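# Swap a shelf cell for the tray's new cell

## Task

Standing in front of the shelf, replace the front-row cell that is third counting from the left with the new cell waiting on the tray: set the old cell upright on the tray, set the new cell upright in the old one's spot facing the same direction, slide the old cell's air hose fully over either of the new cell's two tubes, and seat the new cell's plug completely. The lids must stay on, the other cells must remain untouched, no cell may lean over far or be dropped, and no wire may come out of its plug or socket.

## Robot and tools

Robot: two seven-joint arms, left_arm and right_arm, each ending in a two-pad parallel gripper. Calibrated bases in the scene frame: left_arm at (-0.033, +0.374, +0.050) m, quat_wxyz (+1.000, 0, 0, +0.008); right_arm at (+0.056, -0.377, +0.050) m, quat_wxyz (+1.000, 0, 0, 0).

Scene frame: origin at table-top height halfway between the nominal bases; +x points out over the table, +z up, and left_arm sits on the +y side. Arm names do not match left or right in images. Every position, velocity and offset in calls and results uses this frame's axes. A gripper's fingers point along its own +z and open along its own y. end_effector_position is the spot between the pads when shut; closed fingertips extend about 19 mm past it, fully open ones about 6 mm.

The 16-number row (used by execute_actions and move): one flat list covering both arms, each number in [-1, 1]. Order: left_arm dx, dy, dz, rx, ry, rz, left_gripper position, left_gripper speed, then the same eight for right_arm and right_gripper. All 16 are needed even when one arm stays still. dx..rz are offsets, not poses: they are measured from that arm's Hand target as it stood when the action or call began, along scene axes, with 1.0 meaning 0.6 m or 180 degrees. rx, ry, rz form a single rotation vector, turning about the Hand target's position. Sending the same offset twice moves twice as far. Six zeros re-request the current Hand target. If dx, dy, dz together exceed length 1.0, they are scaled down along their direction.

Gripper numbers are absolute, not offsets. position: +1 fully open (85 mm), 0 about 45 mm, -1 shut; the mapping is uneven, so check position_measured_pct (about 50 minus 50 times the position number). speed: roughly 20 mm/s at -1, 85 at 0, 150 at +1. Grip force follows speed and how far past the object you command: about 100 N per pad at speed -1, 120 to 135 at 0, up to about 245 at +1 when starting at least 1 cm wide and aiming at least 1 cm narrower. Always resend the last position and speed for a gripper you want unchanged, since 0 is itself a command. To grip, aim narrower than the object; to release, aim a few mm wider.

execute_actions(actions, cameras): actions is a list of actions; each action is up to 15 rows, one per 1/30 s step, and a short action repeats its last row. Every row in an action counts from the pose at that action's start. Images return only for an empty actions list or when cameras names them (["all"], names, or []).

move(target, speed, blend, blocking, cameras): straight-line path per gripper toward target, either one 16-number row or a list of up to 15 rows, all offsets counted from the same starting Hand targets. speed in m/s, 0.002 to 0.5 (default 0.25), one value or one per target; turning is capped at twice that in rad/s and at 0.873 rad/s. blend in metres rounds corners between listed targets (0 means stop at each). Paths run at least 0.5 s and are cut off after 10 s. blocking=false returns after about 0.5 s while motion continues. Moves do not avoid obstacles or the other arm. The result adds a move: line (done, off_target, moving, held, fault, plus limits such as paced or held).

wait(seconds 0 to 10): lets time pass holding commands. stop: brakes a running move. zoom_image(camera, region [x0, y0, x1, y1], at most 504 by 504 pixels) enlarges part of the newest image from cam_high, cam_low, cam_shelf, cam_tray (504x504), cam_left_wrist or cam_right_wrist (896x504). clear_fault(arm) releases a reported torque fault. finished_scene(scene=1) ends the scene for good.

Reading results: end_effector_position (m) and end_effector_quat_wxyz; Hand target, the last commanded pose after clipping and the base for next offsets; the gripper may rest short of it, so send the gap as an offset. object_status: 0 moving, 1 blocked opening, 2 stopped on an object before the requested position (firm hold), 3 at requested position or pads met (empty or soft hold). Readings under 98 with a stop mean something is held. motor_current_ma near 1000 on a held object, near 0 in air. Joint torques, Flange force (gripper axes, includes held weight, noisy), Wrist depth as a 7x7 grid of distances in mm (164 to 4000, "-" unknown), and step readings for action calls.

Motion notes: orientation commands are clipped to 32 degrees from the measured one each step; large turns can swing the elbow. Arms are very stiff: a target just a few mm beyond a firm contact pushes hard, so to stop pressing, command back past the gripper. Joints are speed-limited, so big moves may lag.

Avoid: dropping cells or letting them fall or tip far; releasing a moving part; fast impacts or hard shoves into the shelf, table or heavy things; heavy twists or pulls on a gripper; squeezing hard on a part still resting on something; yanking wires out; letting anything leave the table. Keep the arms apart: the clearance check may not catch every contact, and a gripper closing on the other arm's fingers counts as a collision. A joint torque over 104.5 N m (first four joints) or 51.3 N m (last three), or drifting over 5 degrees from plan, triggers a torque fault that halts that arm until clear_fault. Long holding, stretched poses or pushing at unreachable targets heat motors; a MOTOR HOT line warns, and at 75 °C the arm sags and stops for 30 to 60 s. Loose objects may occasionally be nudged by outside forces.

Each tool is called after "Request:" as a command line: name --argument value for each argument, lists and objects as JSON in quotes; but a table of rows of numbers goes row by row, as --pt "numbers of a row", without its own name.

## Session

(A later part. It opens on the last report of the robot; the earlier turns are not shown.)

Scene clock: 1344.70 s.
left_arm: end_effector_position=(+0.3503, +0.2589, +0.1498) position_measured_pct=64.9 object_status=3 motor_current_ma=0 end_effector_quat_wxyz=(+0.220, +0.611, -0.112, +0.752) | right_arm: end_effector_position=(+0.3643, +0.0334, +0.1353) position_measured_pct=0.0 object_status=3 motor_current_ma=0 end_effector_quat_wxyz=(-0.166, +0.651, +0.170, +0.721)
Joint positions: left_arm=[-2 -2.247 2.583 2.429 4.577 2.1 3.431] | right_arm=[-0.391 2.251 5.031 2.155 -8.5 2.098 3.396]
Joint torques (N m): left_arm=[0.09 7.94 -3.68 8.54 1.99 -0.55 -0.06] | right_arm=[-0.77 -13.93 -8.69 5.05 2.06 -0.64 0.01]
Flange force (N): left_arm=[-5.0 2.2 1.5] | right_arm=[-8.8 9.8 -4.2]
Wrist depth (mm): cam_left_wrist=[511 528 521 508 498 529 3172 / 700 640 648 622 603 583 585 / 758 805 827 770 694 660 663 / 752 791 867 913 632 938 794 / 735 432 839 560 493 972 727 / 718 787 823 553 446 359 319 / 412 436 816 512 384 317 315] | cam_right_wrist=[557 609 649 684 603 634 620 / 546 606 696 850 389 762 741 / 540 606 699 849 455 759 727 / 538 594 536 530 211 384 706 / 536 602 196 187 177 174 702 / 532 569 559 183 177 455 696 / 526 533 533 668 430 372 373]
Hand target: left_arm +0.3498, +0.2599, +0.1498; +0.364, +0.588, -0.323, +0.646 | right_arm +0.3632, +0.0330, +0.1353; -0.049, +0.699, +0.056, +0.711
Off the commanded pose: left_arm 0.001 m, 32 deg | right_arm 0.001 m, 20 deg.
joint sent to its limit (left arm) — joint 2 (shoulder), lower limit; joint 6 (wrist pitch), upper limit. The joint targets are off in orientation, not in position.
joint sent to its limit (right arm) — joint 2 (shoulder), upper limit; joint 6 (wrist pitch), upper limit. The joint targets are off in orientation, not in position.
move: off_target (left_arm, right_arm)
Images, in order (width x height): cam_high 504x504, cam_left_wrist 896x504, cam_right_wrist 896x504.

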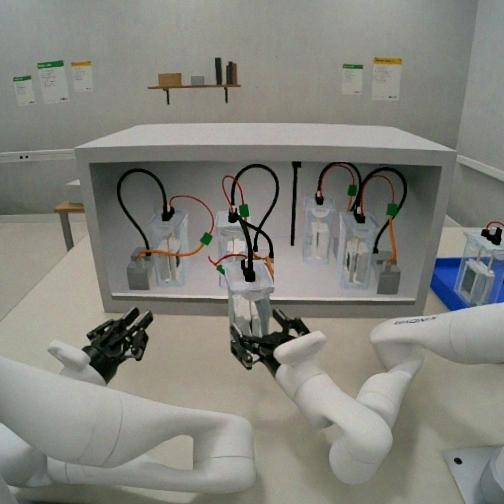

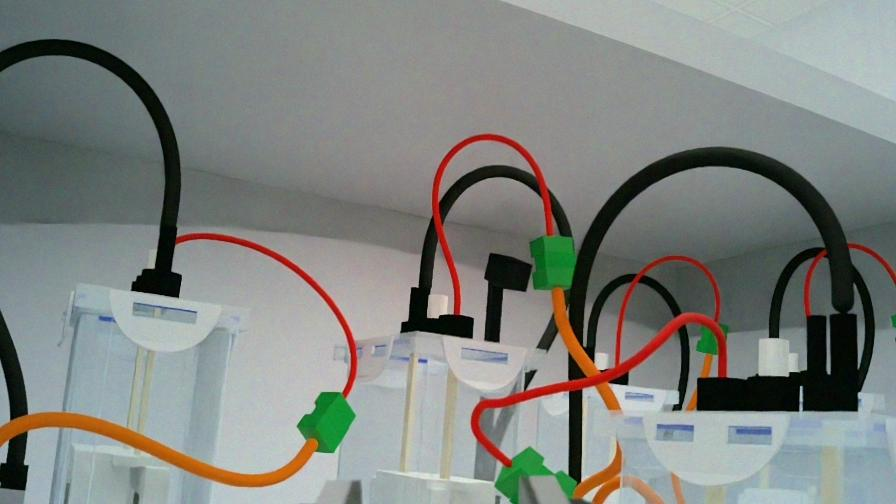

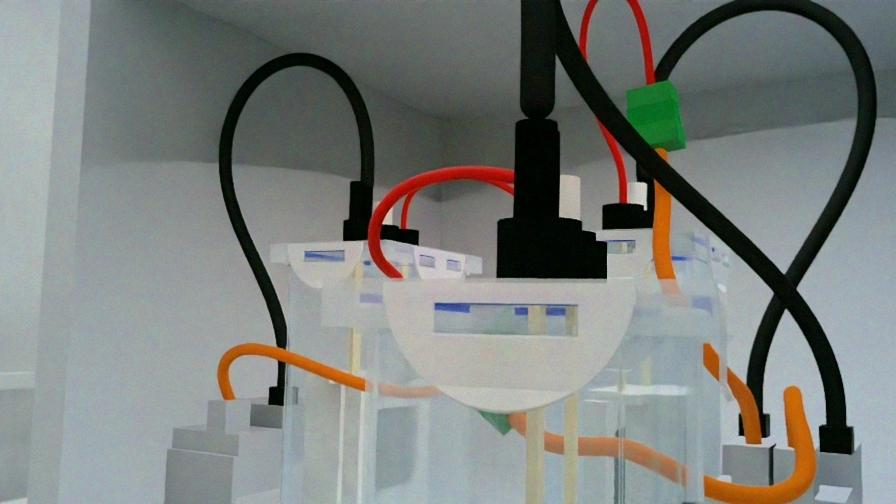

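Request:
move --target '[0,0,0,0,0,0,-0.3,-1,0.05,0.0085,0,0,0,0,1,-1]' --speed 0.05 --cameras '["cam_right_wrist"]'

Scene clock: 1348.83 s.
left_arm: end_effector_position=(+0.3503, +0.2589, +0.1498) position_measured_pct=64.9 object_status=3 motor_current_ma=0 end_effector_quat_wxyz=(+0.220, +0.611, -0.112, +0.752) | right_arm: end_effector_position=(+0.3943, +0.0385, +0.1354) position_measured_pct=0.0 object_status=3 motor_current_ma=0 end_effector_quat_wxyz=(-0.129, +0.668, +0.135, +0.721)
Joint positions: left_arm=[-2 -2.247 2.583 2.429 4.577 2.1 3.431] | right_arm=[-0.413 2.251 4.914 2.074 -8.552 2.098 3.401]
Joint torques (N m): left_arm=[0.12 7.96 -3.69 8.54 1.99 -0.55 -0.08] | right_arm=[-0.75 -14.92 -9 4.93 2.05 -0.7 -0.02]
Flange force (N): left_arm=[-4.8 2.1 1.4] | right_arm=[-8.4 9.3 -3.2]
Wrist depth (mm): cam_left_wrist=[510 529 524 509 497 529 3128 / 704 639 645 621 601 582 584 / 763 811 832 767 697 664 658 / 755 789 872 915 630 938 799 / 732 429 841 561 494 975 730 / 721 786 825 556 446 358 319 / 412 437 815 511 385 317 316] | cam_right_wrist=[549 631 684 635 469 714 660 / 531 651 836 834 361 749 696 / 531 649 531 237 378 734 696 / 544 534 505 - 317 451 696 / 526 - - - - - 687 / 512 517 - - - 356 681 / 496 493 514 679 408 295 672]
Hand target: left_arm +0.3498, +0.2599, +0.1498; +0.364, +0.588, -0.323, +0.646 | right_arm +0.3932, +0.0381, +0.1353; -0.049, +0.699, +0.056, +0.711
Off the commanded pose: left_arm 0.001 m, 32 deg | right_arm 0.001 m, 13 deg.
joint sent to its limit (left arm) — joint 2 (shoulder), lower limit; joint 6 (wrist pitch), upper limit. The joint targets are off in orientation, not in position.
joint sent to its limit (right arm) — joint 2 (shoulder), upper limit; joint 6 (wrist pitch), upper limit. The joint targets are off in orientation, not in position.
move: off_target (left_arm, right_arm)
Images, in order (width x height): cam_right_wrist 896x504.

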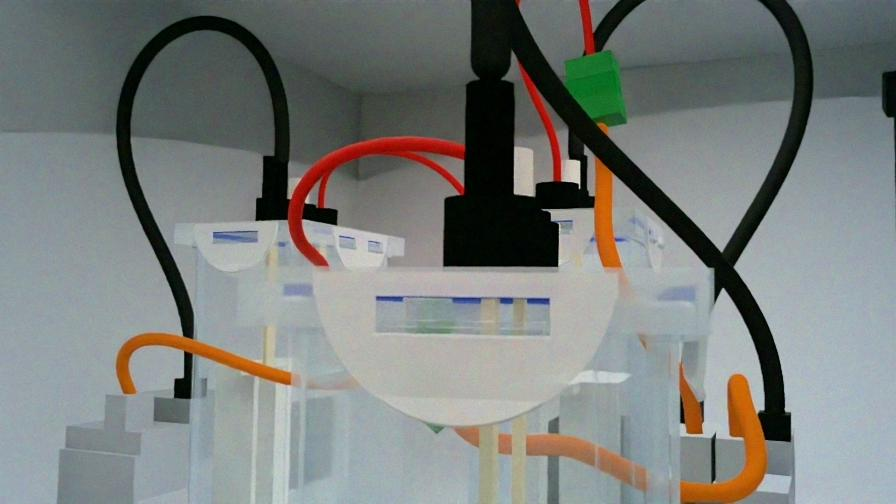

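Request:
move --target '[0,0,0,0,0,0,-0.3,-1,0.018,0.003,0.025,0,0,0,1,-1]' --speed 0.05

Scene clock: 1352.73 s.
left_arm: end_effector_position=(+0.3503, +0.2589, +0.1498) position_measured_pct=64.9 object_status=3 motor_current_ma=0 end_effector_quat_wxyz=(+0.220, +0.611, -0.112, +0.752) | right_arm: end_effector_position=(+0.4052, +0.0404, +0.1504) position_measured_pct=0.0 object_status=3 motor_current_ma=0 end_effector_quat_wxyz=(-0.113, +0.671, +0.118, +0.724)
Joint positions: left_arm=[-2 -2.247 2.583 2.429 4.577 2.1 3.431] | right_arm=[-0.438 2.251 4.828 2.057 -8.55 2.098 3.457]
Joint torques (N m): left_arm=[0.12 7.97 -3.65 8.54 1.98 -0.54 -0.07] | right_arm=[-1.33 -16.05 -9.1 4.76 2.06 -1.44 0.06]
Flange force (N): left_arm=[-4.8 2.0 1.5] | right_arm=[-9.4 10.9 -3.8]
Wrist depth (mm): cam_left_wrist=[508 527 523 509 499 527 3113 / 699 638 646 625 604 583 583 / 763 813 840 772 696 658 662 / 754 795 876 918 631 938 799 / 735 430 848 561 492 978 732 / 720 785 823 555 447 358 319 / 411 438 818 514 385 317 315] | cam_right_wrist=[546 599 681 590 625 662 618 / 544 651 807 783 757 728 693 / 543 648 845 803 351 732 693 / 541 470 458 176 - 712 687 / 541 647 240 168 223 705 684 / 524 - - - - - 678 / 469 485 - - - - 668]
Hand target: left_arm +0.3498, +0.2599, +0.1498; +0.364, +0.588, -0.323, +0.646 | right_arm +0.4040, +0.0399, +0.1503; -0.049, +0.699, +0.056, +0.711
Off the commanded pose: left_arm 0.001 m, 32 deg | right_arm 0.001 m, 11 deg.
joint sent to its limit (left arm) — joint 2 (shoulder), lower limit; joint 6 (wrist pitch), upper limit. The joint targets are off in orientation, not in position.
joint sent to its limit (right arm) — joint 2 (shoulder), upper limit; joint 6 (wrist pitch), upper limit. The joint targets are off in orientation, not in position.
move: off_target (left_arm, right_arm)

Request:
move --target '[0,0,0,0,0,0,-0.3,-1,0.0167,0.0025,-0.025,0,0,0,1,-1]' --speed 0.05 --cameras '["cam_right_wrist"]'

Scene clock: 1356.43 s.
left_arm: end_effector_position=(+0.3503, +0.2589, +0.1498) position_measured_pct=64.9 object_status=3 motor_current_ma=0 end_effector_quat_wxyz=(+0.220, +0.611, -0.112, +0.752) | right_arm: end_effector_position=(+0.4151, +0.0419, +0.1353) position_measured_pct=0.0 object_status=3 motor_current_ma=0 end_effector_quat_wxyz=(-0.103, +0.679, +0.108, +0.719)
Joint positions: left_arm=[-2 -2.247 2.583 2.429 4.577 2.1 3.431] | right_arm=[-0.436 2.251 4.83 2.008 -8.582 2.098 3.406]
Joint torques (N m): left_arm=[0.09 7.93 -3.68 8.51 1.99 -0.52 -0.06] | right_arm=[-0.74 -15.66 -9.15 4.77 2.05 -0.72 0.01]
Flange force (N): left_arm=[-4.9 2.3 1.6] | right_arm=[-7.8 9.1 -2.5]
Wrist depth (mm): cam_left_wrist=[511 528 524 507 499 527 3113 / 705 638 646 624 606 584 585 / 762 813 836 770 695 661 663 / 757 795 876 908 630 938 799 / 727 429 846 560 494 981 723 / 721 791 831 557 446 358 319 / 413 438 819 512 383 316 315] | cam_right_wrist=[534 669 762 707 699 697 681 / 570 668 791 803 739 722 689 / 550 468 833 790 403 712 684 / 532 445 - - - 700 683 / 516 - - - - - 668 / 477 469 - - - - 663 / 449 461 - 582 - 284 660]
Hand target: left_arm +0.3498, +0.2599, +0.1498; +0.364, +0.588, -0.323, +0.646 | right_arm +0.4140, +0.0414, +0.1353; -0.049, +0.699, +0.056, +0.711
Off the commanded pose: left_arm 0.001 m, 32 deg | right_arm 0.001 m, 9 deg.
joint sent to its limit (left arm) — joint 2 (shoulder), lower limit; joint 6 (wrist pitch), upper limit. The joint targets are off in orientation, not in position.
joint sent to its limit (right arm) — joint 2 (shoulder), upper limit; joint 6 (wrist pitch), upper limit. The joint targets are off in orientation, not in position.
move: off_target (left_arm, right_arm)
Images, in order (width x height): cam_right_wrist 896x504.

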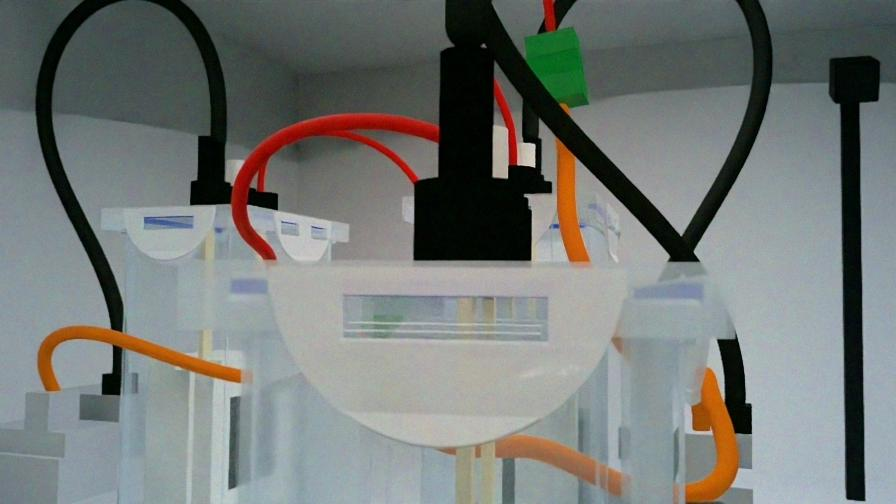

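Request:
move --target '[0,0,0,0,0,0,-0.3,-1,0.025,0.0037,0.0,0,0,0,1,-1]' --speed 0.03 --cameras '["cam_right_wrist"]'

Scene clock: 1360.07 s.
left_arm: end_effector_position=(+0.3503, +0.2589, +0.1498) position_measured_pct=64.9 object_status=3 motor_current_ma=0 end_effector_quat_wxyz=(+0.220, +0.611, -0.112, +0.752) | right_arm: end_effector_position=(+0.4302, +0.0441, +0.1354) position_measured_pct=0.0 object_status=3 motor_current_ma=0 end_effector_quat_wxyz=(-0.082, +0.687, +0.088, +0.717)
Joint positions: left_arm=[-2 -2.247 2.583 2.429 4.577 2.1 3.431] | right_arm=[-0.456 2.251 4.765 1.955 -8.601 2.098 3.412]
Joint torques (N m): left_arm=[0.09 7.97 -3.66 8.52 1.98 -0.53 -0.06] | right_arm=[-0.73 -16.3 -9.2 4.7 2.08 -0.74 -0.01]
Flange force (N): left_arm=[-4.8 2.1 1.6] | right_arm=[-7.2 8.9 -2.1]
Wrist depth (mm): cam_left_wrist=[508 528 522 507 498 529 3157 / 700 641 648 624 603 579 586 / 771 812 837 772 696 662 660 / 755 798 862 911 631 940 800 / 734 431 841 562 492 981 724 / 721 791 821 557 446 357 318 / 411 436 816 511 386 317 316] | cam_right_wrist=[574 738 793 682 725 703 675 / 596 738 791 776 729 704 672 / 553 423 818 388 340 696 670 / 484 441 - - - 694 668 / - - - 240 - - 667 / 459 - - - - 699 - / 441 437 - - - 262 653]
Hand target: left_arm +0.3498, +0.2599, +0.1498; +0.364, +0.588, -0.323, +0.646 | right_arm +0.4290, +0.0436, +0.1353; -0.049, +0.699, +0.056, +0.711
Off the commanded pose: left_arm 0.001 m, 32 deg | right_arm 0.001 m, 6 deg.
joint sent to its limit (left arm) — joint 2 (shoulder), lower limit; joint 6 (wrist pitch), upper limit. The joint targets are off in orientation, not in position.
joint sent to its limit (right arm) — joint 2 (shoulder), upper limit; joint 6 (wrist pitch), upper limit. The joint targets are off in orientation, not in position.
move: off_target (left_arm, right_arm)
Images, in order (width x height): cam_right_wrist 896x504.

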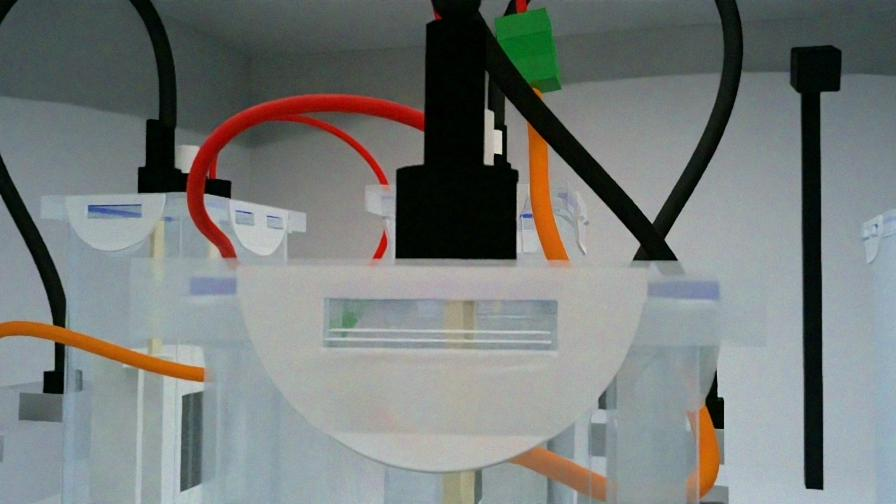

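Request:
move --target '[0,0,0,0,0,0,-0.3,-1,0.010,-0.0035,0.0,0,0,0,1,-1]' --speed 0.02 --cameras '["cam_right_wrist"]'

Scene clock: 1363.93 s.
left_arm: end_effector_position=(+0.3503, +0.2589, +0.1498) position_measured_pct=64.9 object_status=3 motor_current_ma=0 end_effector_quat_wxyz=(+0.220, +0.611, -0.112, +0.752) | right_arm: end_effector_position=(+0.4362, +0.0420, +0.1354) position_measured_pct=0.0 object_status=3 motor_current_ma=0 end_effector_quat_wxyz=(-0.076, +0.689, +0.082, +0.716)
Joint positions: left_arm=[-2 -2.247 2.583 2.429 4.577 2.1 3.431] | right_arm=[-0.454 2.251 4.75 1.945 -8.605 2.098 3.414]
Joint torques (N m): left_arm=[0.06 7.95 -3.67 8.51 2 -0.51 -0.07] | right_arm=[-0.74 -16.42 -9.21 4.76 2.05 -0.76 0]
Flange force (N): left_arm=[-4.9 2.3 1.6] | right_arm=[-7.3 8.7 -1.9]
Wrist depth (mm): cam_left_wrist=[511 530 524 509 499 528 3219 / 700 639 647 622 602 582 586 / 766 810 832 765 696 664 661 / 756 792 868 907 628 934 795 / 733 430 845 555 494 984 730 / 723 790 821 554 446 358 319 / 413 436 815 513 384 317 314] | cam_right_wrist=[587 725 776 431 719 694 670 / 586 723 775 - 718 699 667 / 562 459 - - 337 695 666 / 461 434 - - - 694 606 / - - - - - - 662 / - - - - - - - / 435 - - - - - 609]
Hand target: left_arm +0.3498, +0.2599, +0.1498; +0.364, +0.588, -0.323, +0.646 | right_arm +0.4350, +0.0415, +0.1353; -0.049, +0.699, +0.056, +0.711
Off the commanded pose: left_arm 0.001 m, 32 deg | right_arm 0.001 m, 4 deg.
joint sent to its limit (left arm) — joint 2 (shoulder), lower limit; joint 6 (wrist pitch), upper limit. The joint targets are off in orientation, not in position.
joint sent to its limit (right arm) — joint 2 (shoulder), upper limit; joint 6 (wrist pitch), upper limit. The joint targets are off in orientation, not in position.
move: off_target (left_arm, right_arm)
Images, in order (width x height): cam_right_wrist 896x504.

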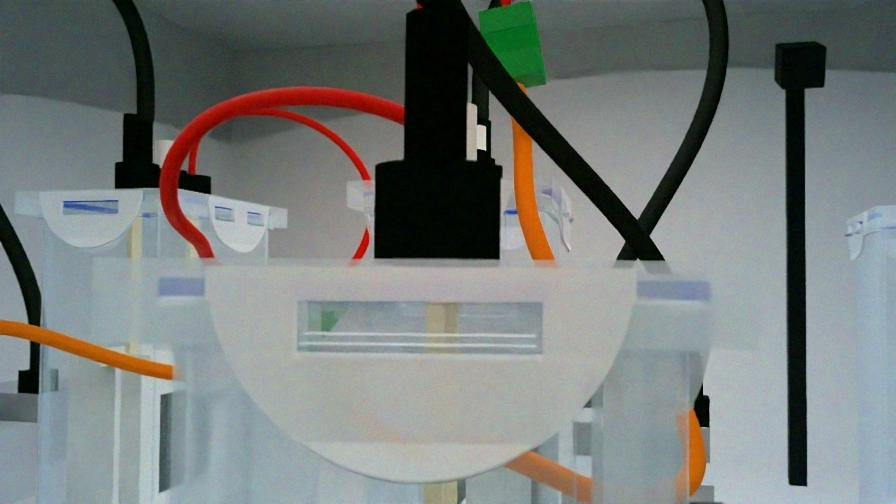

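Request:
move --target '[0,0,0,0,0,0,-0.3,-1,0.0117,0.0015,0.0,0,0,0,1,-1]' --speed 0.02 --cameras '["cam_right_wrist"]'

Scene clock: 1368.03 s.
left_arm: end_effector_position=(+0.3503, +0.2589, +0.1498) position_measured_pct=64.9 object_status=3 motor_current_ma=0 end_effector_quat_wxyz=(+0.220, +0.611, -0.112, +0.752) | right_arm: end_effector_position=(+0.4432, +0.0429, +0.1354) position_measured_pct=0.0 object_status=3 motor_current_ma=0 end_effector_quat_wxyz=(-0.066, +0.693, +0.072, +0.715)
Joint positions: left_arm=[-2 -2.247 2.583 2.429 4.577 2.1 3.431] | right_arm=[-0.466 2.251 4.718 1.918 -8.612 2.098 3.417]
Joint torques (N m): left_arm=[0.06 7.97 -3.7 8.51 1.97 -0.54 -0.07] | right_arm=[-0.74 -16.72 -9.21 4.67 2.07 -0.79 0.01]
Flange force (N): left_arm=[-4.8 2.3 1.3] | right_arm=[-6.8 8.8 -1.8]
Wrist depth (mm): cam_left_wrist=[512 528 523 509 499 525 3203 / 697 641 646 619 601 584 585 / 769 813 832 767 698 662 660 / 758 789 872 908 637 936 802 / 732 432 847 561 495 979 729 / 718 786 823 555 446 357 319 / 412 438 813 514 385 318 316] | cam_right_wrist=[575 750 762 287 711 689 672 / 576 708 762 733 716 692 668 / 436 449 - 371 337 686 667 / 555 751 - - - 686 606 / - - - - - - 670 / - - - - - 686 - / 423 - - - - - 595]
Hand target: left_arm +0.3498, +0.2599, +0.1498; +0.364, +0.588, -0.323, +0.646 | right_arm +0.4421, +0.0424, +0.1353; -0.049, +0.699, +0.056, +0.711
Off the commanded pose: left_arm 0.001 m, 32 deg | right_arm 0.001 m, 3 deg.
joint sent to its limit (left arm) — joint 2 (shoulder), lower limit; joint 6 (wrist pitch), upper limit. The joint targets are off in orientation, not in position.
joint sent to its limit (right arm) — joint 2 (shoulder), upper limit; joint 6 (wrist pitch), upper limit. The joint targets are off in orientation, not in position.
move: off_target (left_arm, right_arm)
Images, in order (width x height): cam_right_wrist 896x504.

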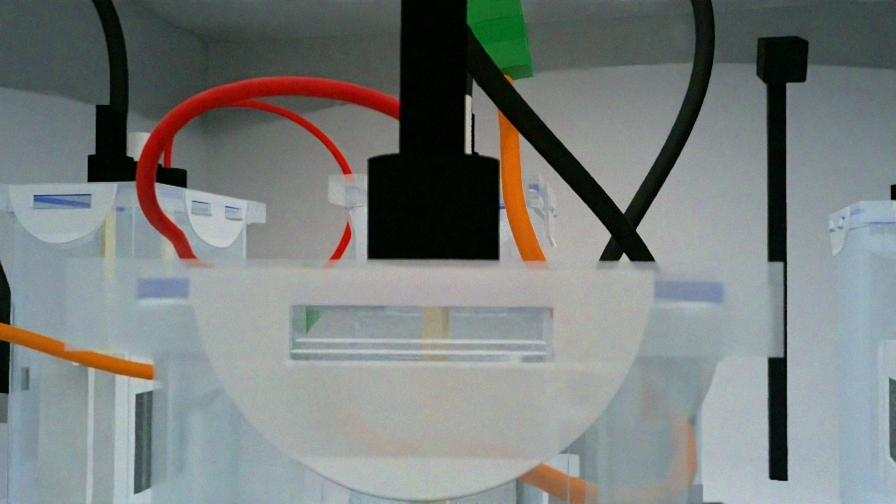

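Request:
move --target '[0,0,0,0,0,0,-0.3,-1,0.0083,0.0033,0.0,0,0,0,1,-1]' --speed 0.02 --cameras '["cam_right_wrist"]'

Scene clock: 1369.80 s.
left_arm: end_effector_position=(+0.3503, +0.2589, +0.1498) position_measured_pct=64.9 object_status=3 motor_current_ma=0 end_effector_quat_wxyz=(+0.220, +0.611, -0.112, +0.752) | right_arm: end_effector_position=(+0.4480, +0.0448, +0.1354) position_measured_pct=0.0 object_status=3 motor_current_ma=0 end_effector_quat_wxyz=(-0.058, +0.696, +0.064, +0.713)
Joint positions: left_arm=[-2 -2.247 2.583 2.429 4.577 2.1 3.431] | right_arm=[-0.48 2.251 4.69 1.892 -8.617 2.098 3.42]
Joint torques (N m): left_arm=[0.1 7.94 -3.69 8.55 2 -0.54 -0.06] | right_arm=[-0.72 -16.99 -9.18 4.66 2.07 -0.77 0.01]
Flange force (N): left_arm=[-5.0 2.2 1.6] | right_arm=[-6.6 8.6 -1.6]
Wrist depth (mm): cam_left_wrist=[509 530 524 508 499 529 3157 / 694 637 649 623 604 585 587 / 765 815 831 769 694 663 660 / 755 791 868 913 631 931 802 / 730 430 842 562 492 974 724 / 719 789 826 558 445 356 319 / 413 436 816 510 383 316 315] | cam_right_wrist=[584 764 754 306 702 686 668 / 560 726 753 419 - 684 671 / 386 461 - - - 685 668 / 563 729 - - - 685 663 / - - - - - - 665 / - - - - - 606 - / 414 - - - - - 542]
Hand target: left_arm +0.3498, +0.2599, +0.1498; +0.364, +0.588, -0.323, +0.646 | right_arm +0.4470, +0.0444, +0.1353; -0.049, +0.699, +0.056, +0.711
Off the commanded pose: left_arm 0.001 m, 32 deg | right_arm 0.001 m, 1 deg.
joint sent to its limit (left arm) — joint 2 (shoulder), lower limit; joint 6 (wrist pitch), upper limit. The joint targets are off in orientation, not in position.
joint sent to its limit (right arm) — joint 2 (shoulder), upper limit; joint 6 (wrist pitch), upper limit. The joint targets still meet the commanded pose.
move: off_target (left_arm)
Images, in order (width x height): cam_right_wrist 896x504.

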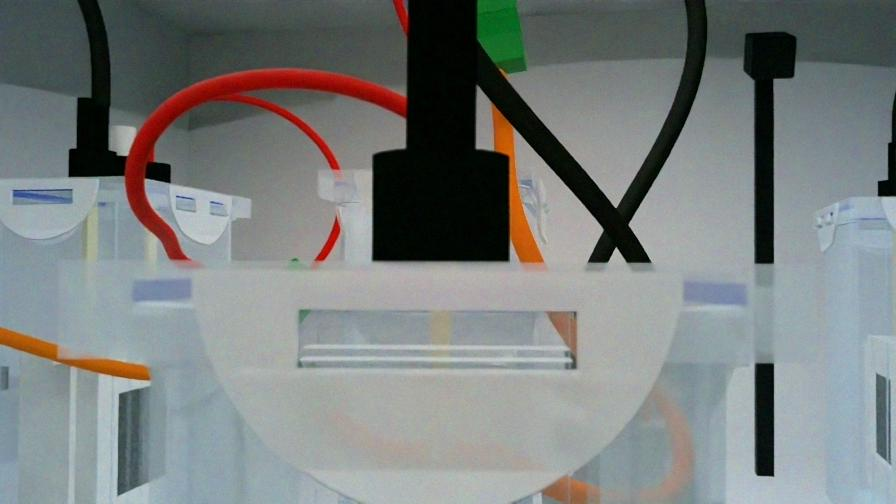

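Request:
move --target '[0,0,0,0,0,0,-0.3,-1,0.0063,0.0012,0.0,0,0,0,1,-1]' --speed 0.02 --cameras '["cam_right_wrist"]'

Scene clock: 1371.03 s.
left_arm: end_effector_position=(+0.3503, +0.2589, +0.1498) position_measured_pct=64.9 object_status=3 motor_current_ma=0 end_effector_quat_wxyz=(+0.220, +0.611, -0.112, +0.752) | right_arm: end_effector_position=(+0.4515, +0.0454, +0.1353) position_measured_pct=0.0 object_status=3 motor_current_ma=0 end_effector_quat_wxyz=(-0.052, +0.698, +0.059, +0.712)
Joint positions: left_arm=[-2 -2.247 2.583 2.429 4.577 2.1 3.431] | right_arm=[-0.487 2.251 4.672 1.877 -8.62 2.098 3.422]
Joint torques (N m): left_arm=[0.1 7.93 -3.67 8.55 1.97 -0.54 -0.08] | right_arm=[-0.75 -17.23 -9.17 4.68 2.03 -0.79 -0.02]
Flange force (N): left_arm=[-4.8 2.1 1.5] | right_arm=[-6.5 8.6 -1.5]
Wrist depth (mm): cam_left_wrist=[513 532 524 508 499 530 3113 / 702 639 644 624 603 583 587 / 763 813 838 765 695 662 661 / 763 788 866 913 629 927 794 / 733 431 839 561 493 981 729 / 721 783 822 553 447 359 318 / 413 436 815 512 384 316 315] | cam_right_wrist=[589 771 744 304 - 685 668 / 568 741 742 371 - 684 672 / 375 766 - - - 684 670 / 592 461 - - - 686 665 / - - - - - - 666 / - - - - - - - / - - - - - - 482]
Hand target: left_arm +0.3498, +0.2599, +0.1498; +0.364, +0.588, -0.323, +0.646 | right_arm +0.4508, +0.0451, +0.1353; -0.049, +0.699, +0.056, +0.711
Off the commanded pose: left_arm 0.001 m, 32 deg | right_arm 0.001 m, 1 deg.
joint sent to its limit (left arm) — joint 2 (shoulder), lower limit; joint 6 (wrist pitch), upper limit. The joint targets are off in orientation, not in position.
joint sent to its limit (right arm) — joint 2 (shoulder), upper limit; joint 6 (wrist pitch), upper limit. The joint targets still meet the commanded pose.
move: off_target (left_arm)
Images, in order (width x height): cam_right_wrist 896x504.

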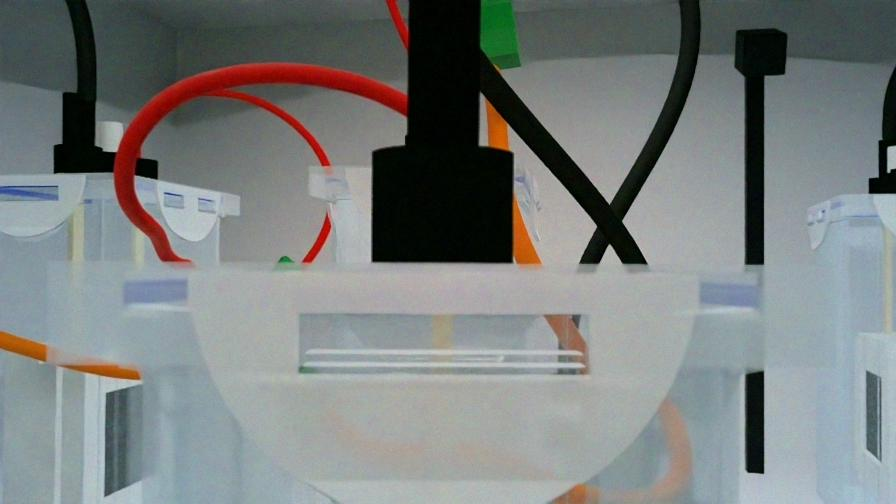

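Request:
move --target '[0,0,0,0,0,0,-0.3,-1,0.0015,0.0003,0.0,0,0,0,0.7,-1]' --speed 0.02 --cameras '["cam_right_wrist"]'

Request:
wait --seconds 0.8

Scene clock: 1373.47 s.
left_arm: end_effector_position=(+0.3503, +0.2589, +0.1498) position_measured_pct=64.9 object_status=3 motor_current_ma=0 end_effector_quat_wxyz=(+0.220, +0.611, -0.112, +0.752) | right_arm: end_effector_position=(+0.4520, +0.0456, +0.1354) position_measured_pct=9.1 object_status=0 motor_current_ma=1000 end_effector_quat_wxyz=(-0.051, +0.698, +0.058, +0.712)
Joint positions: left_arm=[-2 -2.247 2.583 2.429 4.577 2.1 3.431] | right_arm=[-0.488 2.251 4.669 1.874 -8.62 2.098 3.422]
Joint torques (N m): left_arm=[0.07 7.96 -3.67 8.56 1.96 -0.54 -0.05] | right_arm=[1.87 -18.08 -9.94 2.86 1.72 -0.53 0.55]
Flange force (N): left_arm=[-5.0 2.2 1.4] | right_arm=[-5.8 8.3 -8.0]
Wrist depth (mm): cam_left_wrist=[511 527 524 507 499 525 3041 / 702 639 645 623 606 584 583 / 767 811 840 768 723 666 643 / 757 794 864 913 633 939 760 / 733 430 841 560 490 979 801 / 721 780 824 554 445 357 319 / 412 437 814 508 385 318 319] | cam_right_wrist=[591 767 746 303 - 681 666 / 568 708 174 370 - 686 672 / 374 767 - - - 681 670 / 593 708 - - - 684 667 / - - - - - - 663 / - - - - - - - / 404 - - - - - 480]
Hand target: left_arm +0.3498, +0.2599, +0.1498; +0.364, +0.588, -0.323, +0.646 | right_arm +0.4520, +0.0456, +0.1354; -0.051, +0.698, +0.058, +0.712
Off the commanded pose: left_arm 0.001 m, 32 deg | right_arm 0.000 m, 0 deg.
joint sent to its limit (left arm) — joint 2 (shoulder), lower limit; joint 6 (wrist pitch), upper limit. The joint targets are off in orientation, not in position.
joint sent to its limit (right arm) — joint 2 (shoulder), upper limit.
move: held (right_arm; a check stopped the path), off_target (left_arm); limits=held
pose unreachable (right arm): on one or more control steps of this call, first in action 0 (counted from 0), this arm could not follow its commanded pose, so it was not sent that pose on those steps. It may still have moved: this result reports where it is.
cause: moving toward the commanded pose would bring a part of the arm too close to another arm (a part of this arm just beyond joint 5 (forearm roll) and a part of the left arm just beyond its joint 3 (upper arm roll), 4 mm apart when this arm was first held).
Images, in order (width x height): cam_right_wrist 896x504.

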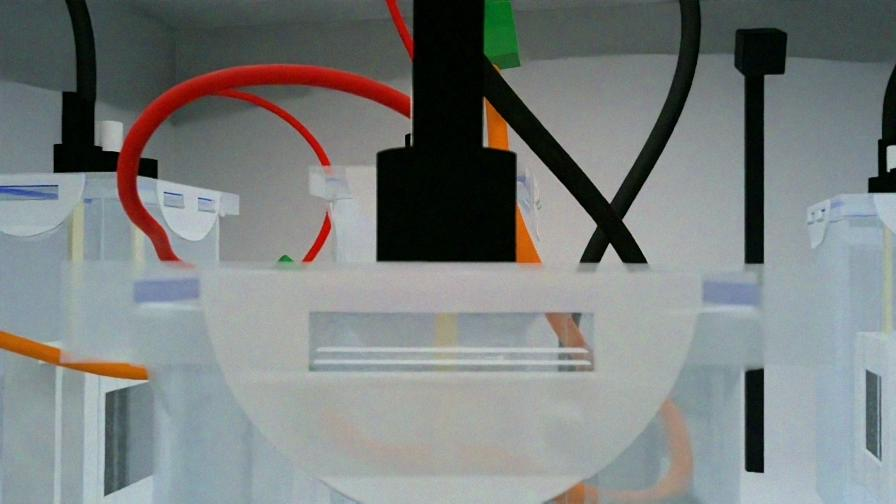

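Scene clock: 1374.27 s.
left_arm: end_effector_position=(+0.3503, +0.2589, +0.1498) position_measured_pct=64.9 object_status=3 motor_current_ma=0 end_effector_quat_wxyz=(+0.220, +0.611, -0.112, +0.752) | right_arm: end_effector_position=(+0.4520, +0.0456, +0.1354) position_measured_pct=9.1 object_status=2 motor_current_ma=1000 end_effector_quat_wxyz=(-0.051, +0.698, +0.058, +0.712)
Joint positions: left_arm=[-2 -2.247 2.583 2.429 4.577 2.1 3.431] | right_arm=[-0.488 2.251 4.669 1.874 -8.62 2.098 3.422]
Joint torques (N m): left_arm=[0.04 7.95 -3.65 8.55 1.98 -0.55 -0.05] | right_arm=[1.83 -17.96 -9.94 2.85 1.74 -0.54 0.58]
Flange force (N): left_arm=[-5.0 2.2 1.6] | right_arm=[-5.6 8.3 -7.9]
Wrist depth (mm): cam_left_wrist=[511 528 525 510 497 527 3250 / 699 640 647 621 600 585 585 / 768 815 838 775 716 661 645 / 755 795 876 916 630 939 764 / 732 430 847 560 491 987 802 / 720 782 831 555 445 358 319 / 413 436 820 511 384 318 319] | cam_right_wrist=[594 770 743 303 - 684 668 / 572 707 174 370 - 688 668 / 373 767 - - - 684 672 / 590 708 - - - 689 666 / - - - - - - 662 / - - - - - - - / 405 - - - - - 483]
Hand target: left_arm +0.3498, +0.2599, +0.1498; +0.364, +0.588, -0.323, +0.646 | right_arm +0.4520, +0.0456, +0.1354; -0.051, +0.698, +0.058, +0.712
Tool commands: left_gripper/position=-0.3 left_gripper/speed=-1.0 right_gripper/position=+0.7 right_gripper/speed=-1.0
Off the commanded pose: left_arm 0.001 m, 32 deg | right_arm 0.000 m, 0 deg.
wait: 0.80 s; at rest by 0.17 s

Request:
move --target '[0.132,0.13,0.259,-0.0876,-0.077,0.162,-0.3,-1,0,0,0,0,0,0,0.7,-1]' --speed 0.12 --cameras '["cam_high"]'

Scene clock: 1376.80 s.
left_arm: end_effector_position=(+0.4290, +0.3378, +0.3051) position_measured_pct=64.9 object_status=3 motor_current_ma=0 end_effector_quat_wxyz=(+0.226, +0.514, -0.116, +0.819) | right_arm: end_effector_position=(+0.4520, +0.0456, +0.1354) position_measured_pct=9.1 object_status=2 motor_current_ma=1000 end_effector_quat_wxyz=(-0.051, +0.698, +0.058, +0.712)
Joint positions: left_arm=[-2.47 -2.156 1.888 2.41 4.449 2.04 3.769] | right_arm=[-0.488 2.251 4.669 1.874 -8.62 2.098 3.422]
Joint torques (N m): left_arm=[0.05 11 -5.32 6.12 1.51 -1.48 -0.08] | right_arm=[1.81 -18.02 -9.89 2.85 1.7 -0.55 0.58]
Flange force (N): left_arm=[-2.7 -2.3 1.6] | right_arm=[-5.7 8.4 -7.9]
Wrist depth (mm): cam_left_wrist=[2540 2570 2560 2550 2531 2540 2438 / 2883 2883 2947 2908 2858 2960 2833 / 3203 3315 3383 3315 3299 3282 3142 / 291 309 335 3746 - 3746 3142 / 327 342 339 355 381 3490 3070 / 456 449 443 436 429 426 454 / 596 539 584 627 613 549 588] | cam_right_wrist=[593 770 741 303 - 683 670 / 569 708 175 372 - 685 670 / 374 763 - - - 687 671 / 597 708 - - - 687 666 / - - - - - - 665 / - - - - - - - / 405 - - - - - 482]
Hand target: left_arm +0.4290, +0.3379, +0.3052; +0.226, +0.514, -0.116, +0.819 | right_arm +0.4520, +0.0456, +0.1354; -0.051, +0.698, +0.058, +0.712
Off the commanded pose: left_arm 0.000 m, 0 deg | right_arm 0.000 m, 0 deg.
move: done
Images, in order (width x height): cam_high 504x504.

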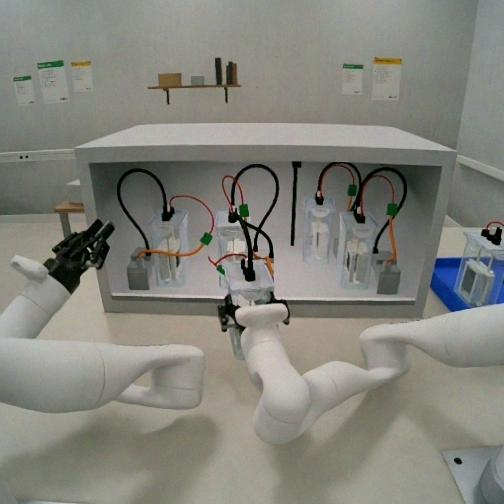

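Request:
move --target '[0,0,0,0,0,0,-0.3,-1,0,0,0.012,0,0,0,0.7,-1]' --speed 0.02 --cameras '["cam_right_wrist"]'

Scene clock: 1377.93 s.
left_arm: end_effector_position=(+0.4290, +0.3379, +0.3052) position_measured_pct=64.9 object_status=3 motor_current_ma=0 end_effector_quat_wxyz=(+0.226, +0.514, -0.116, +0.819) | right_arm: end_effector_position=(+0.4520, +0.0456, +0.1426) position_measured_pct=9.1 object_status=2 motor_current_ma=1000 end_effector_quat_wxyz=(-0.051, +0.698, +0.058, +0.712)
Joint positions: left_arm=[-2.47 -2.156 1.888 2.41 4.449 2.04 3.769] | right_arm=[-0.493 2.249 4.65 1.886 -8.615 2.098 3.446]
Joint torques (N m): left_arm=[0.1 11.05 -5.23 6.09 1.5 -1.48 -0.07] | right_arm=[-1.03 -26.87 -11.63 7.22 6.46 -2.56 -0.04]
Flange force (N): left_arm=[-2.3 -2.7 1.7] | right_arm=[-24.1 8.3 -1.5]
Wrist depth (mm): cam_left_wrist=[2560 2600 2590 2570 2560 2540 2465 / 2921 2921 2987 2973 2846 2908 2870 / 3234 3332 3349 3332 3366 3250 3250 / 291 309 336 3855 3923 3789 3250 / 328 342 338 356 381 3471 3113 / 455 449 443 436 430 424 455 / 597 537 584 626 611 551 591] | cam_right_wrist=[591 766 744 304 - 684 666 / 569 742 739 720 - 689 668 / 402 765 - - - 686 672 / 595 470 - - - 682 567 / - - - - - - 660 / - - - - - 682 - / 405 - - - - - -]
Hand target: left_arm +0.4290, +0.3379, +0.3052; +0.226, +0.514, -0.116, +0.819 | right_arm +0.4520, +0.0456, +0.1426; -0.051, +0.698, +0.058, +0.712
Off the commanded pose: left_arm 0.000 m, 0 deg | right_arm 0.000 m, 0 deg.
joint sent to its limit (right arm) — joint 6 (wrist pitch), upper limit. The joint targets still meet the commanded pose.
move: done
Images, in order (width x height): cam_right_wrist 896x504.

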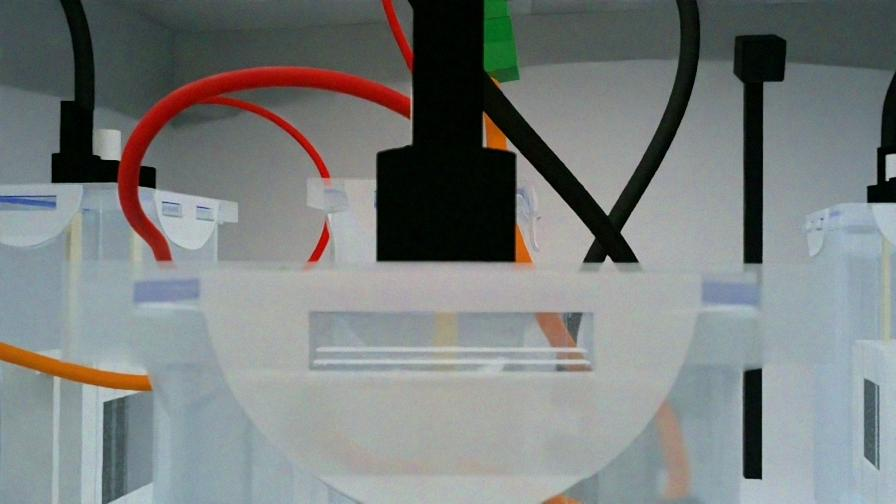

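Request:
move --target '[0,0,0,0,0,0,-0.3,-1,0.0,-0.02,0.13,0,0,0,0.7,-1]' --speed 0.05 --cameras '["cam_right_wrist","cam_shelf","cam_high"]'

Scene clock: 1380.60 s.
left_arm: end_effector_position=(+0.4290, +0.3379, +0.3052) position_measured_pct=64.9 object_status=3 motor_current_ma=0 end_effector_quat_wxyz=(+0.226, +0.514, -0.116, +0.819) | right_arm: end_effector_position=(+0.4520, +0.0336, +0.2206) position_measured_pct=9.1 object_status=2 motor_current_ma=1000 end_effector_quat_wxyz=(-0.051, +0.698, +0.058, +0.712)
Joint positions: left_arm=[-2.47 -2.156 1.888 2.41 4.449 2.04 3.769] | right_arm=[-0.546 2.225 4.433 2.026 -8.555 2.098 3.733]
Joint torques (N m): left_arm=[0.08 11.05 -5.19 6.08 1.52 -1.48 -0.07] | right_arm=[-1.12 -27.52 -10.59 6.98 5.74 -4.87 -0.08]
Flange force (N): left_arm=[-2.3 -2.7 1.8] | right_arm=[-25.9 6.2 -1.8]
Wrist depth (mm): cam_left_wrist=[2511 2642 2600 2570 2550 2560 2483 / 2895 2934 2833 2833 2883 2908 2883 / 3188 3266 3400 3453 3282 3332 3203 / 292 309 337 3684 3855 3789 3188 / 327 341 338 356 382 3490 3172 / 454 446 444 436 430 424 454 / 596 542 585 624 610 551 584] | cam_right_wrist=[521 518 477 439 472 507 505 / 633 702 - 622 - 680 667 / 609 772 - 721 - 612 665 / 588 766 - - - 677 664 / - - - - - - - / - 769 - - - 684 - / 590 - - - - - -]
Hand target: left_arm +0.4290, +0.3379, +0.3052; +0.226, +0.514, -0.116, +0.819 | right_arm +0.4520, +0.0336, +0.2206; -0.051, +0.698, +0.058, +0.712
Off the commanded pose: left_arm 0.000 m, 0 deg | right_arm 0.000 m, 0 deg.
joint sent to its limit (right arm) — joint 6 (wrist pitch), upper limit. The joint targets still meet the commanded pose.
move: done
Images, in order (width x height): cam_high 504x504, cam_shelf 504x504, cam_right_wrist 896x504.

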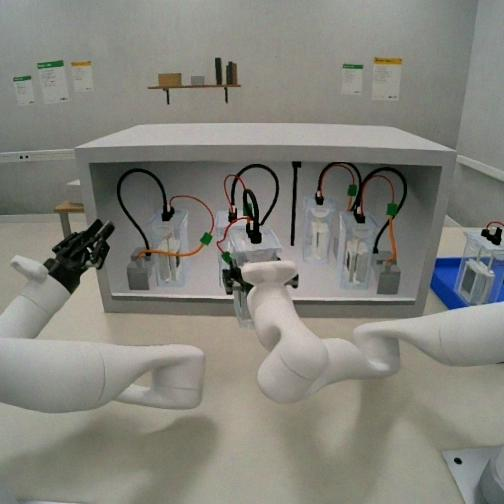

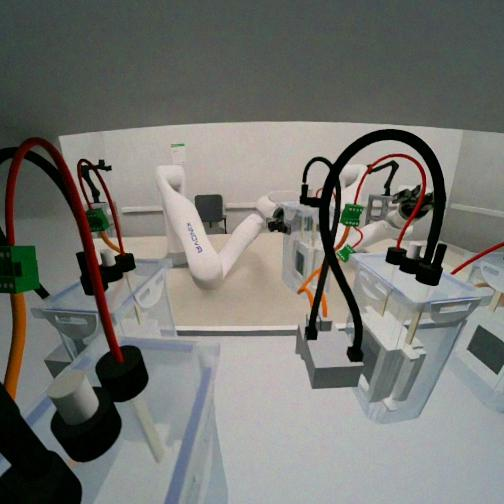

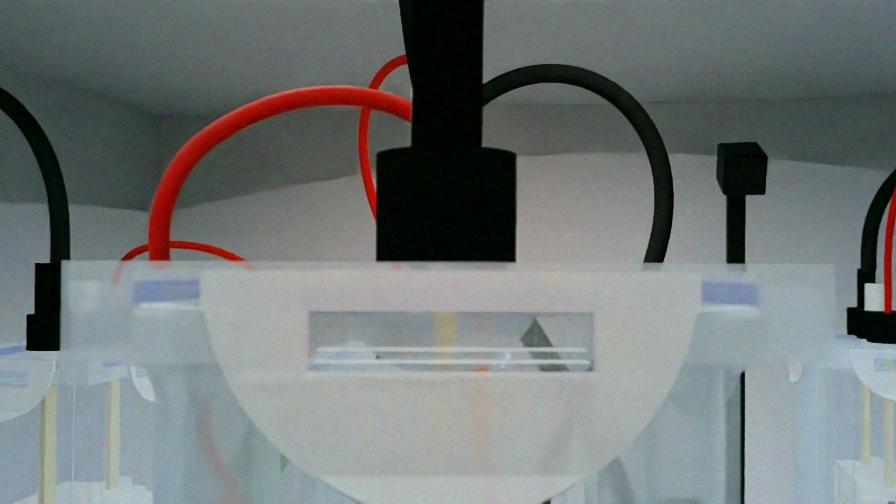

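Request:
move --pt "0 0 0 0 0 0 -0.3 -1 0.0633 -0.1227 0.003 0 0 -0.02 0.7 -1" --pt "0 0 0 0 0 0 -0.3 -1 0.1467 -0.2143 0.003 0 0 -0.049 0.7 -1" --speed 0.06 --blend 0.02 --cameras '["cam_right_wrist","cam_shelf","cam_high"]'

Scene clock: 1384.27 s.
left_arm: end_effector_position=(+0.4290, +0.3379, +0.3052) position_measured_pct=64.9 object_status=3 motor_current_ma=0 end_effector_quat_wxyz=(+0.226, +0.514, -0.116, +0.819) | right_arm: end_effector_position=(+0.5400, -0.0950, +0.2224) position_measured_pct=9.1 object_status=2 motor_current_ma=1000 end_effector_quat_wxyz=(+0.003, +0.700, +0.004, +0.714)
Joint positions: left_arm=[-2.47 -2.156 1.888 2.41 4.449 2.04 3.769] | right_arm=[-0.18 2.251 4.483 2.16 -8.602 2.029 3.751]
Joint torques (N m): left_arm=[0.08 11.04 -5.22 6.07 1.54 -1.48 -0.07] | right_arm=[-0.71 -25.68 -11.33 7.19 5.84 -4.77 -0.1]
Flange force (N): left_arm=[-2.3 -2.6 1.9] | right_arm=[-27.6 5.5 -2.9]
Wrist depth (mm): cam_left_wrist=[2590 2610 2590 2610 2521 2570 2493 / 2921 2921 2833 2858 2870 2921 2858 / 3142 3282 3400 3383 3250 3234 3098 / 292 309 335 3811 3923 3704 3219 / 328 341 338 355 381 3508 3142 / 455 449 441 435 430 424 454 / 595 539 582 625 616 554 537] | cam_right_wrist=[323 434 468 507 465 501 500 / 322 632 613 622 618 608 612 / 633 632 - 623 - 616 388 / 634 629 - - - 616 387 / - - - - - - - / - - - - - 614 - / - - - - - - 240]
Hand target: left_arm +0.4290, +0.3379, +0.3052; +0.226, +0.514, -0.116, +0.819 | right_arm +0.5401, -0.0950, +0.2224; +0.003, +0.700, +0.004, +0.714
Off the commanded pose: left_arm 0.000 m, 0 deg | right_arm 0.000 m, 0 deg.
joint sent to its limit (right arm) — joint 2 (shoulder), upper limit. The joint targets still meet the commanded pose.
move: done
Images, in order (width x height): cam_high 504x504, cam_shelf 504x504, cam_right_wrist 896x504.

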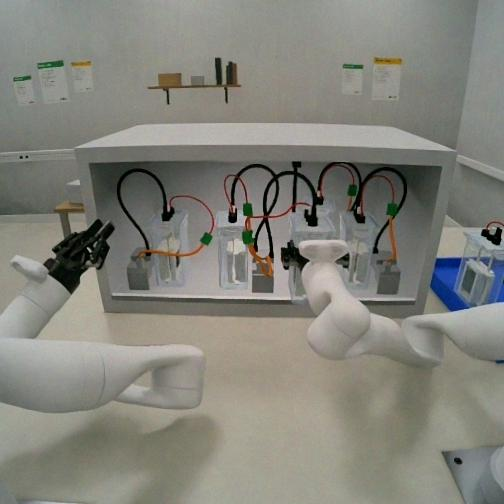

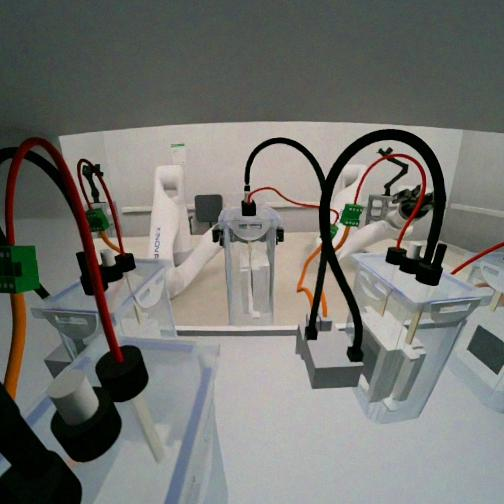

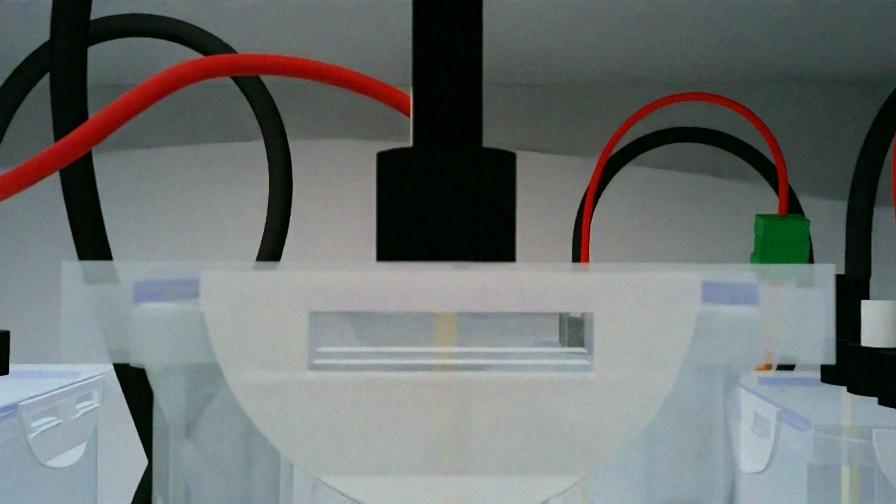

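Request:
move --target '[0,0,0,0,0,0,-0.3,-1,0.1,0.0083,0,0,0,0,0.7,-1]' --speed 0.05 --cameras '["cam_right_wrist","cam_shelf","cam_high"]'

Scene clock: 1386.27 s.
left_arm: end_effector_position=(+0.4290, +0.3379, +0.3052) position_measured_pct=64.9 object_status=3 motor_current_ma=0 end_effector_quat_wxyz=(+0.226, +0.514, -0.116, +0.819) | right_arm: end_effector_position=(+0.6000, -0.0900, +0.2224) position_measured_pct=9.1 object_status=2 motor_current_ma=1000 end_effector_quat_wxyz=(+0.003, +0.700, +0.004, +0.714)
Joint positions: left_arm=[-2.47 -2.156 1.888 2.41 4.449 2.04 3.769] | right_arm=[-0.099 2.223 4.436 2.039 -8.718 1.86 3.669]
Joint torques (N m): left_arm=[0.05 11.02 -5.22 6.07 1.51 -1.49 -0.08] | right_arm=[-0.61 -27.7 -12.6 8.26 6.57 -4.17 -0.08]
Flange force (N): left_arm=[-2.4 -2.5 1.8] | right_arm=[-26.2 4.4 -3.3]
Wrist depth (mm): cam_left_wrist=[2540 2631 2600 2570 2493 2502 2438 / 2947 2883 2947 2947 2846 2870 2883 / 3203 3250 3349 3332 3366 3250 3142 / 291 310 336 3725 3923 3684 3203 / 327 341 339 355 380 3435 3098 / 454 450 443 435 431 426 454 / 597 534 582 625 612 554 493] | cam_right_wrist=[517 475 471 471 468 466 466 / 578 571 - 565 562 558 552 / 574 569 - 565 - 555 552 / 571 569 - - - 557 328 / - - - - - - - / - 567 - - - - - / 214 - - - - - 245]
Hand target: left_arm +0.4290, +0.3379, +0.3052; +0.226, +0.514, -0.116, +0.819 | right_arm +0.6001, -0.0900, +0.2224; +0.003, +0.700, +0.004, +0.714
Off the commanded pose: left_arm 0.000 m, 0 deg | right_arm 0.000 m, 0 deg.
move: done
Images, in order (width x height): cam_high 504x504, cam_shelf 504x504, cam_right_wrist 896x504.

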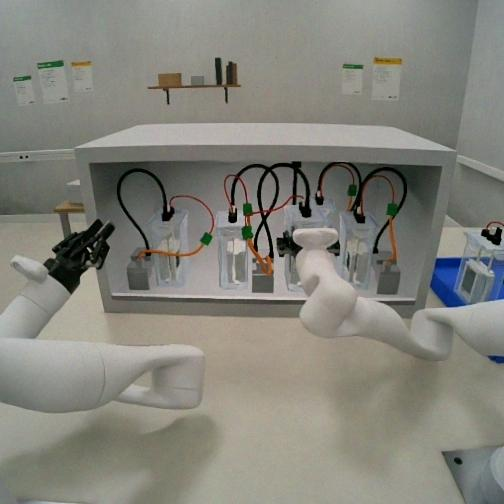

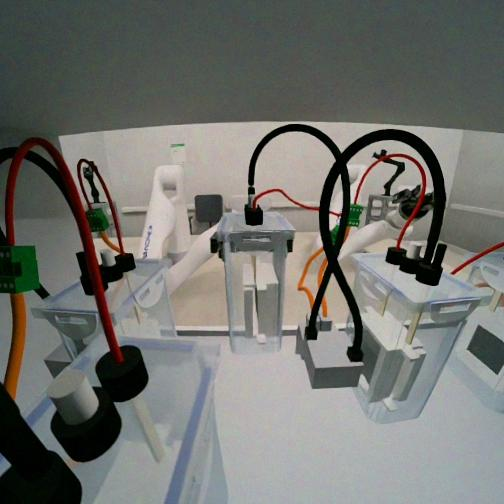

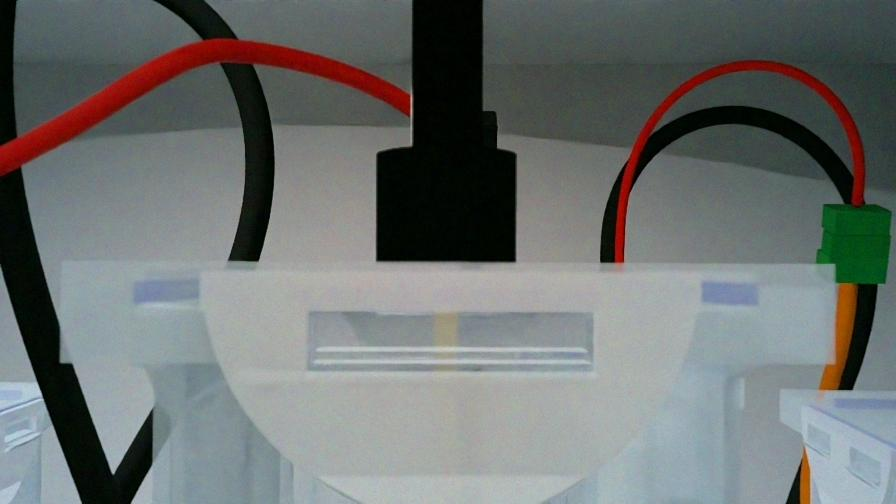

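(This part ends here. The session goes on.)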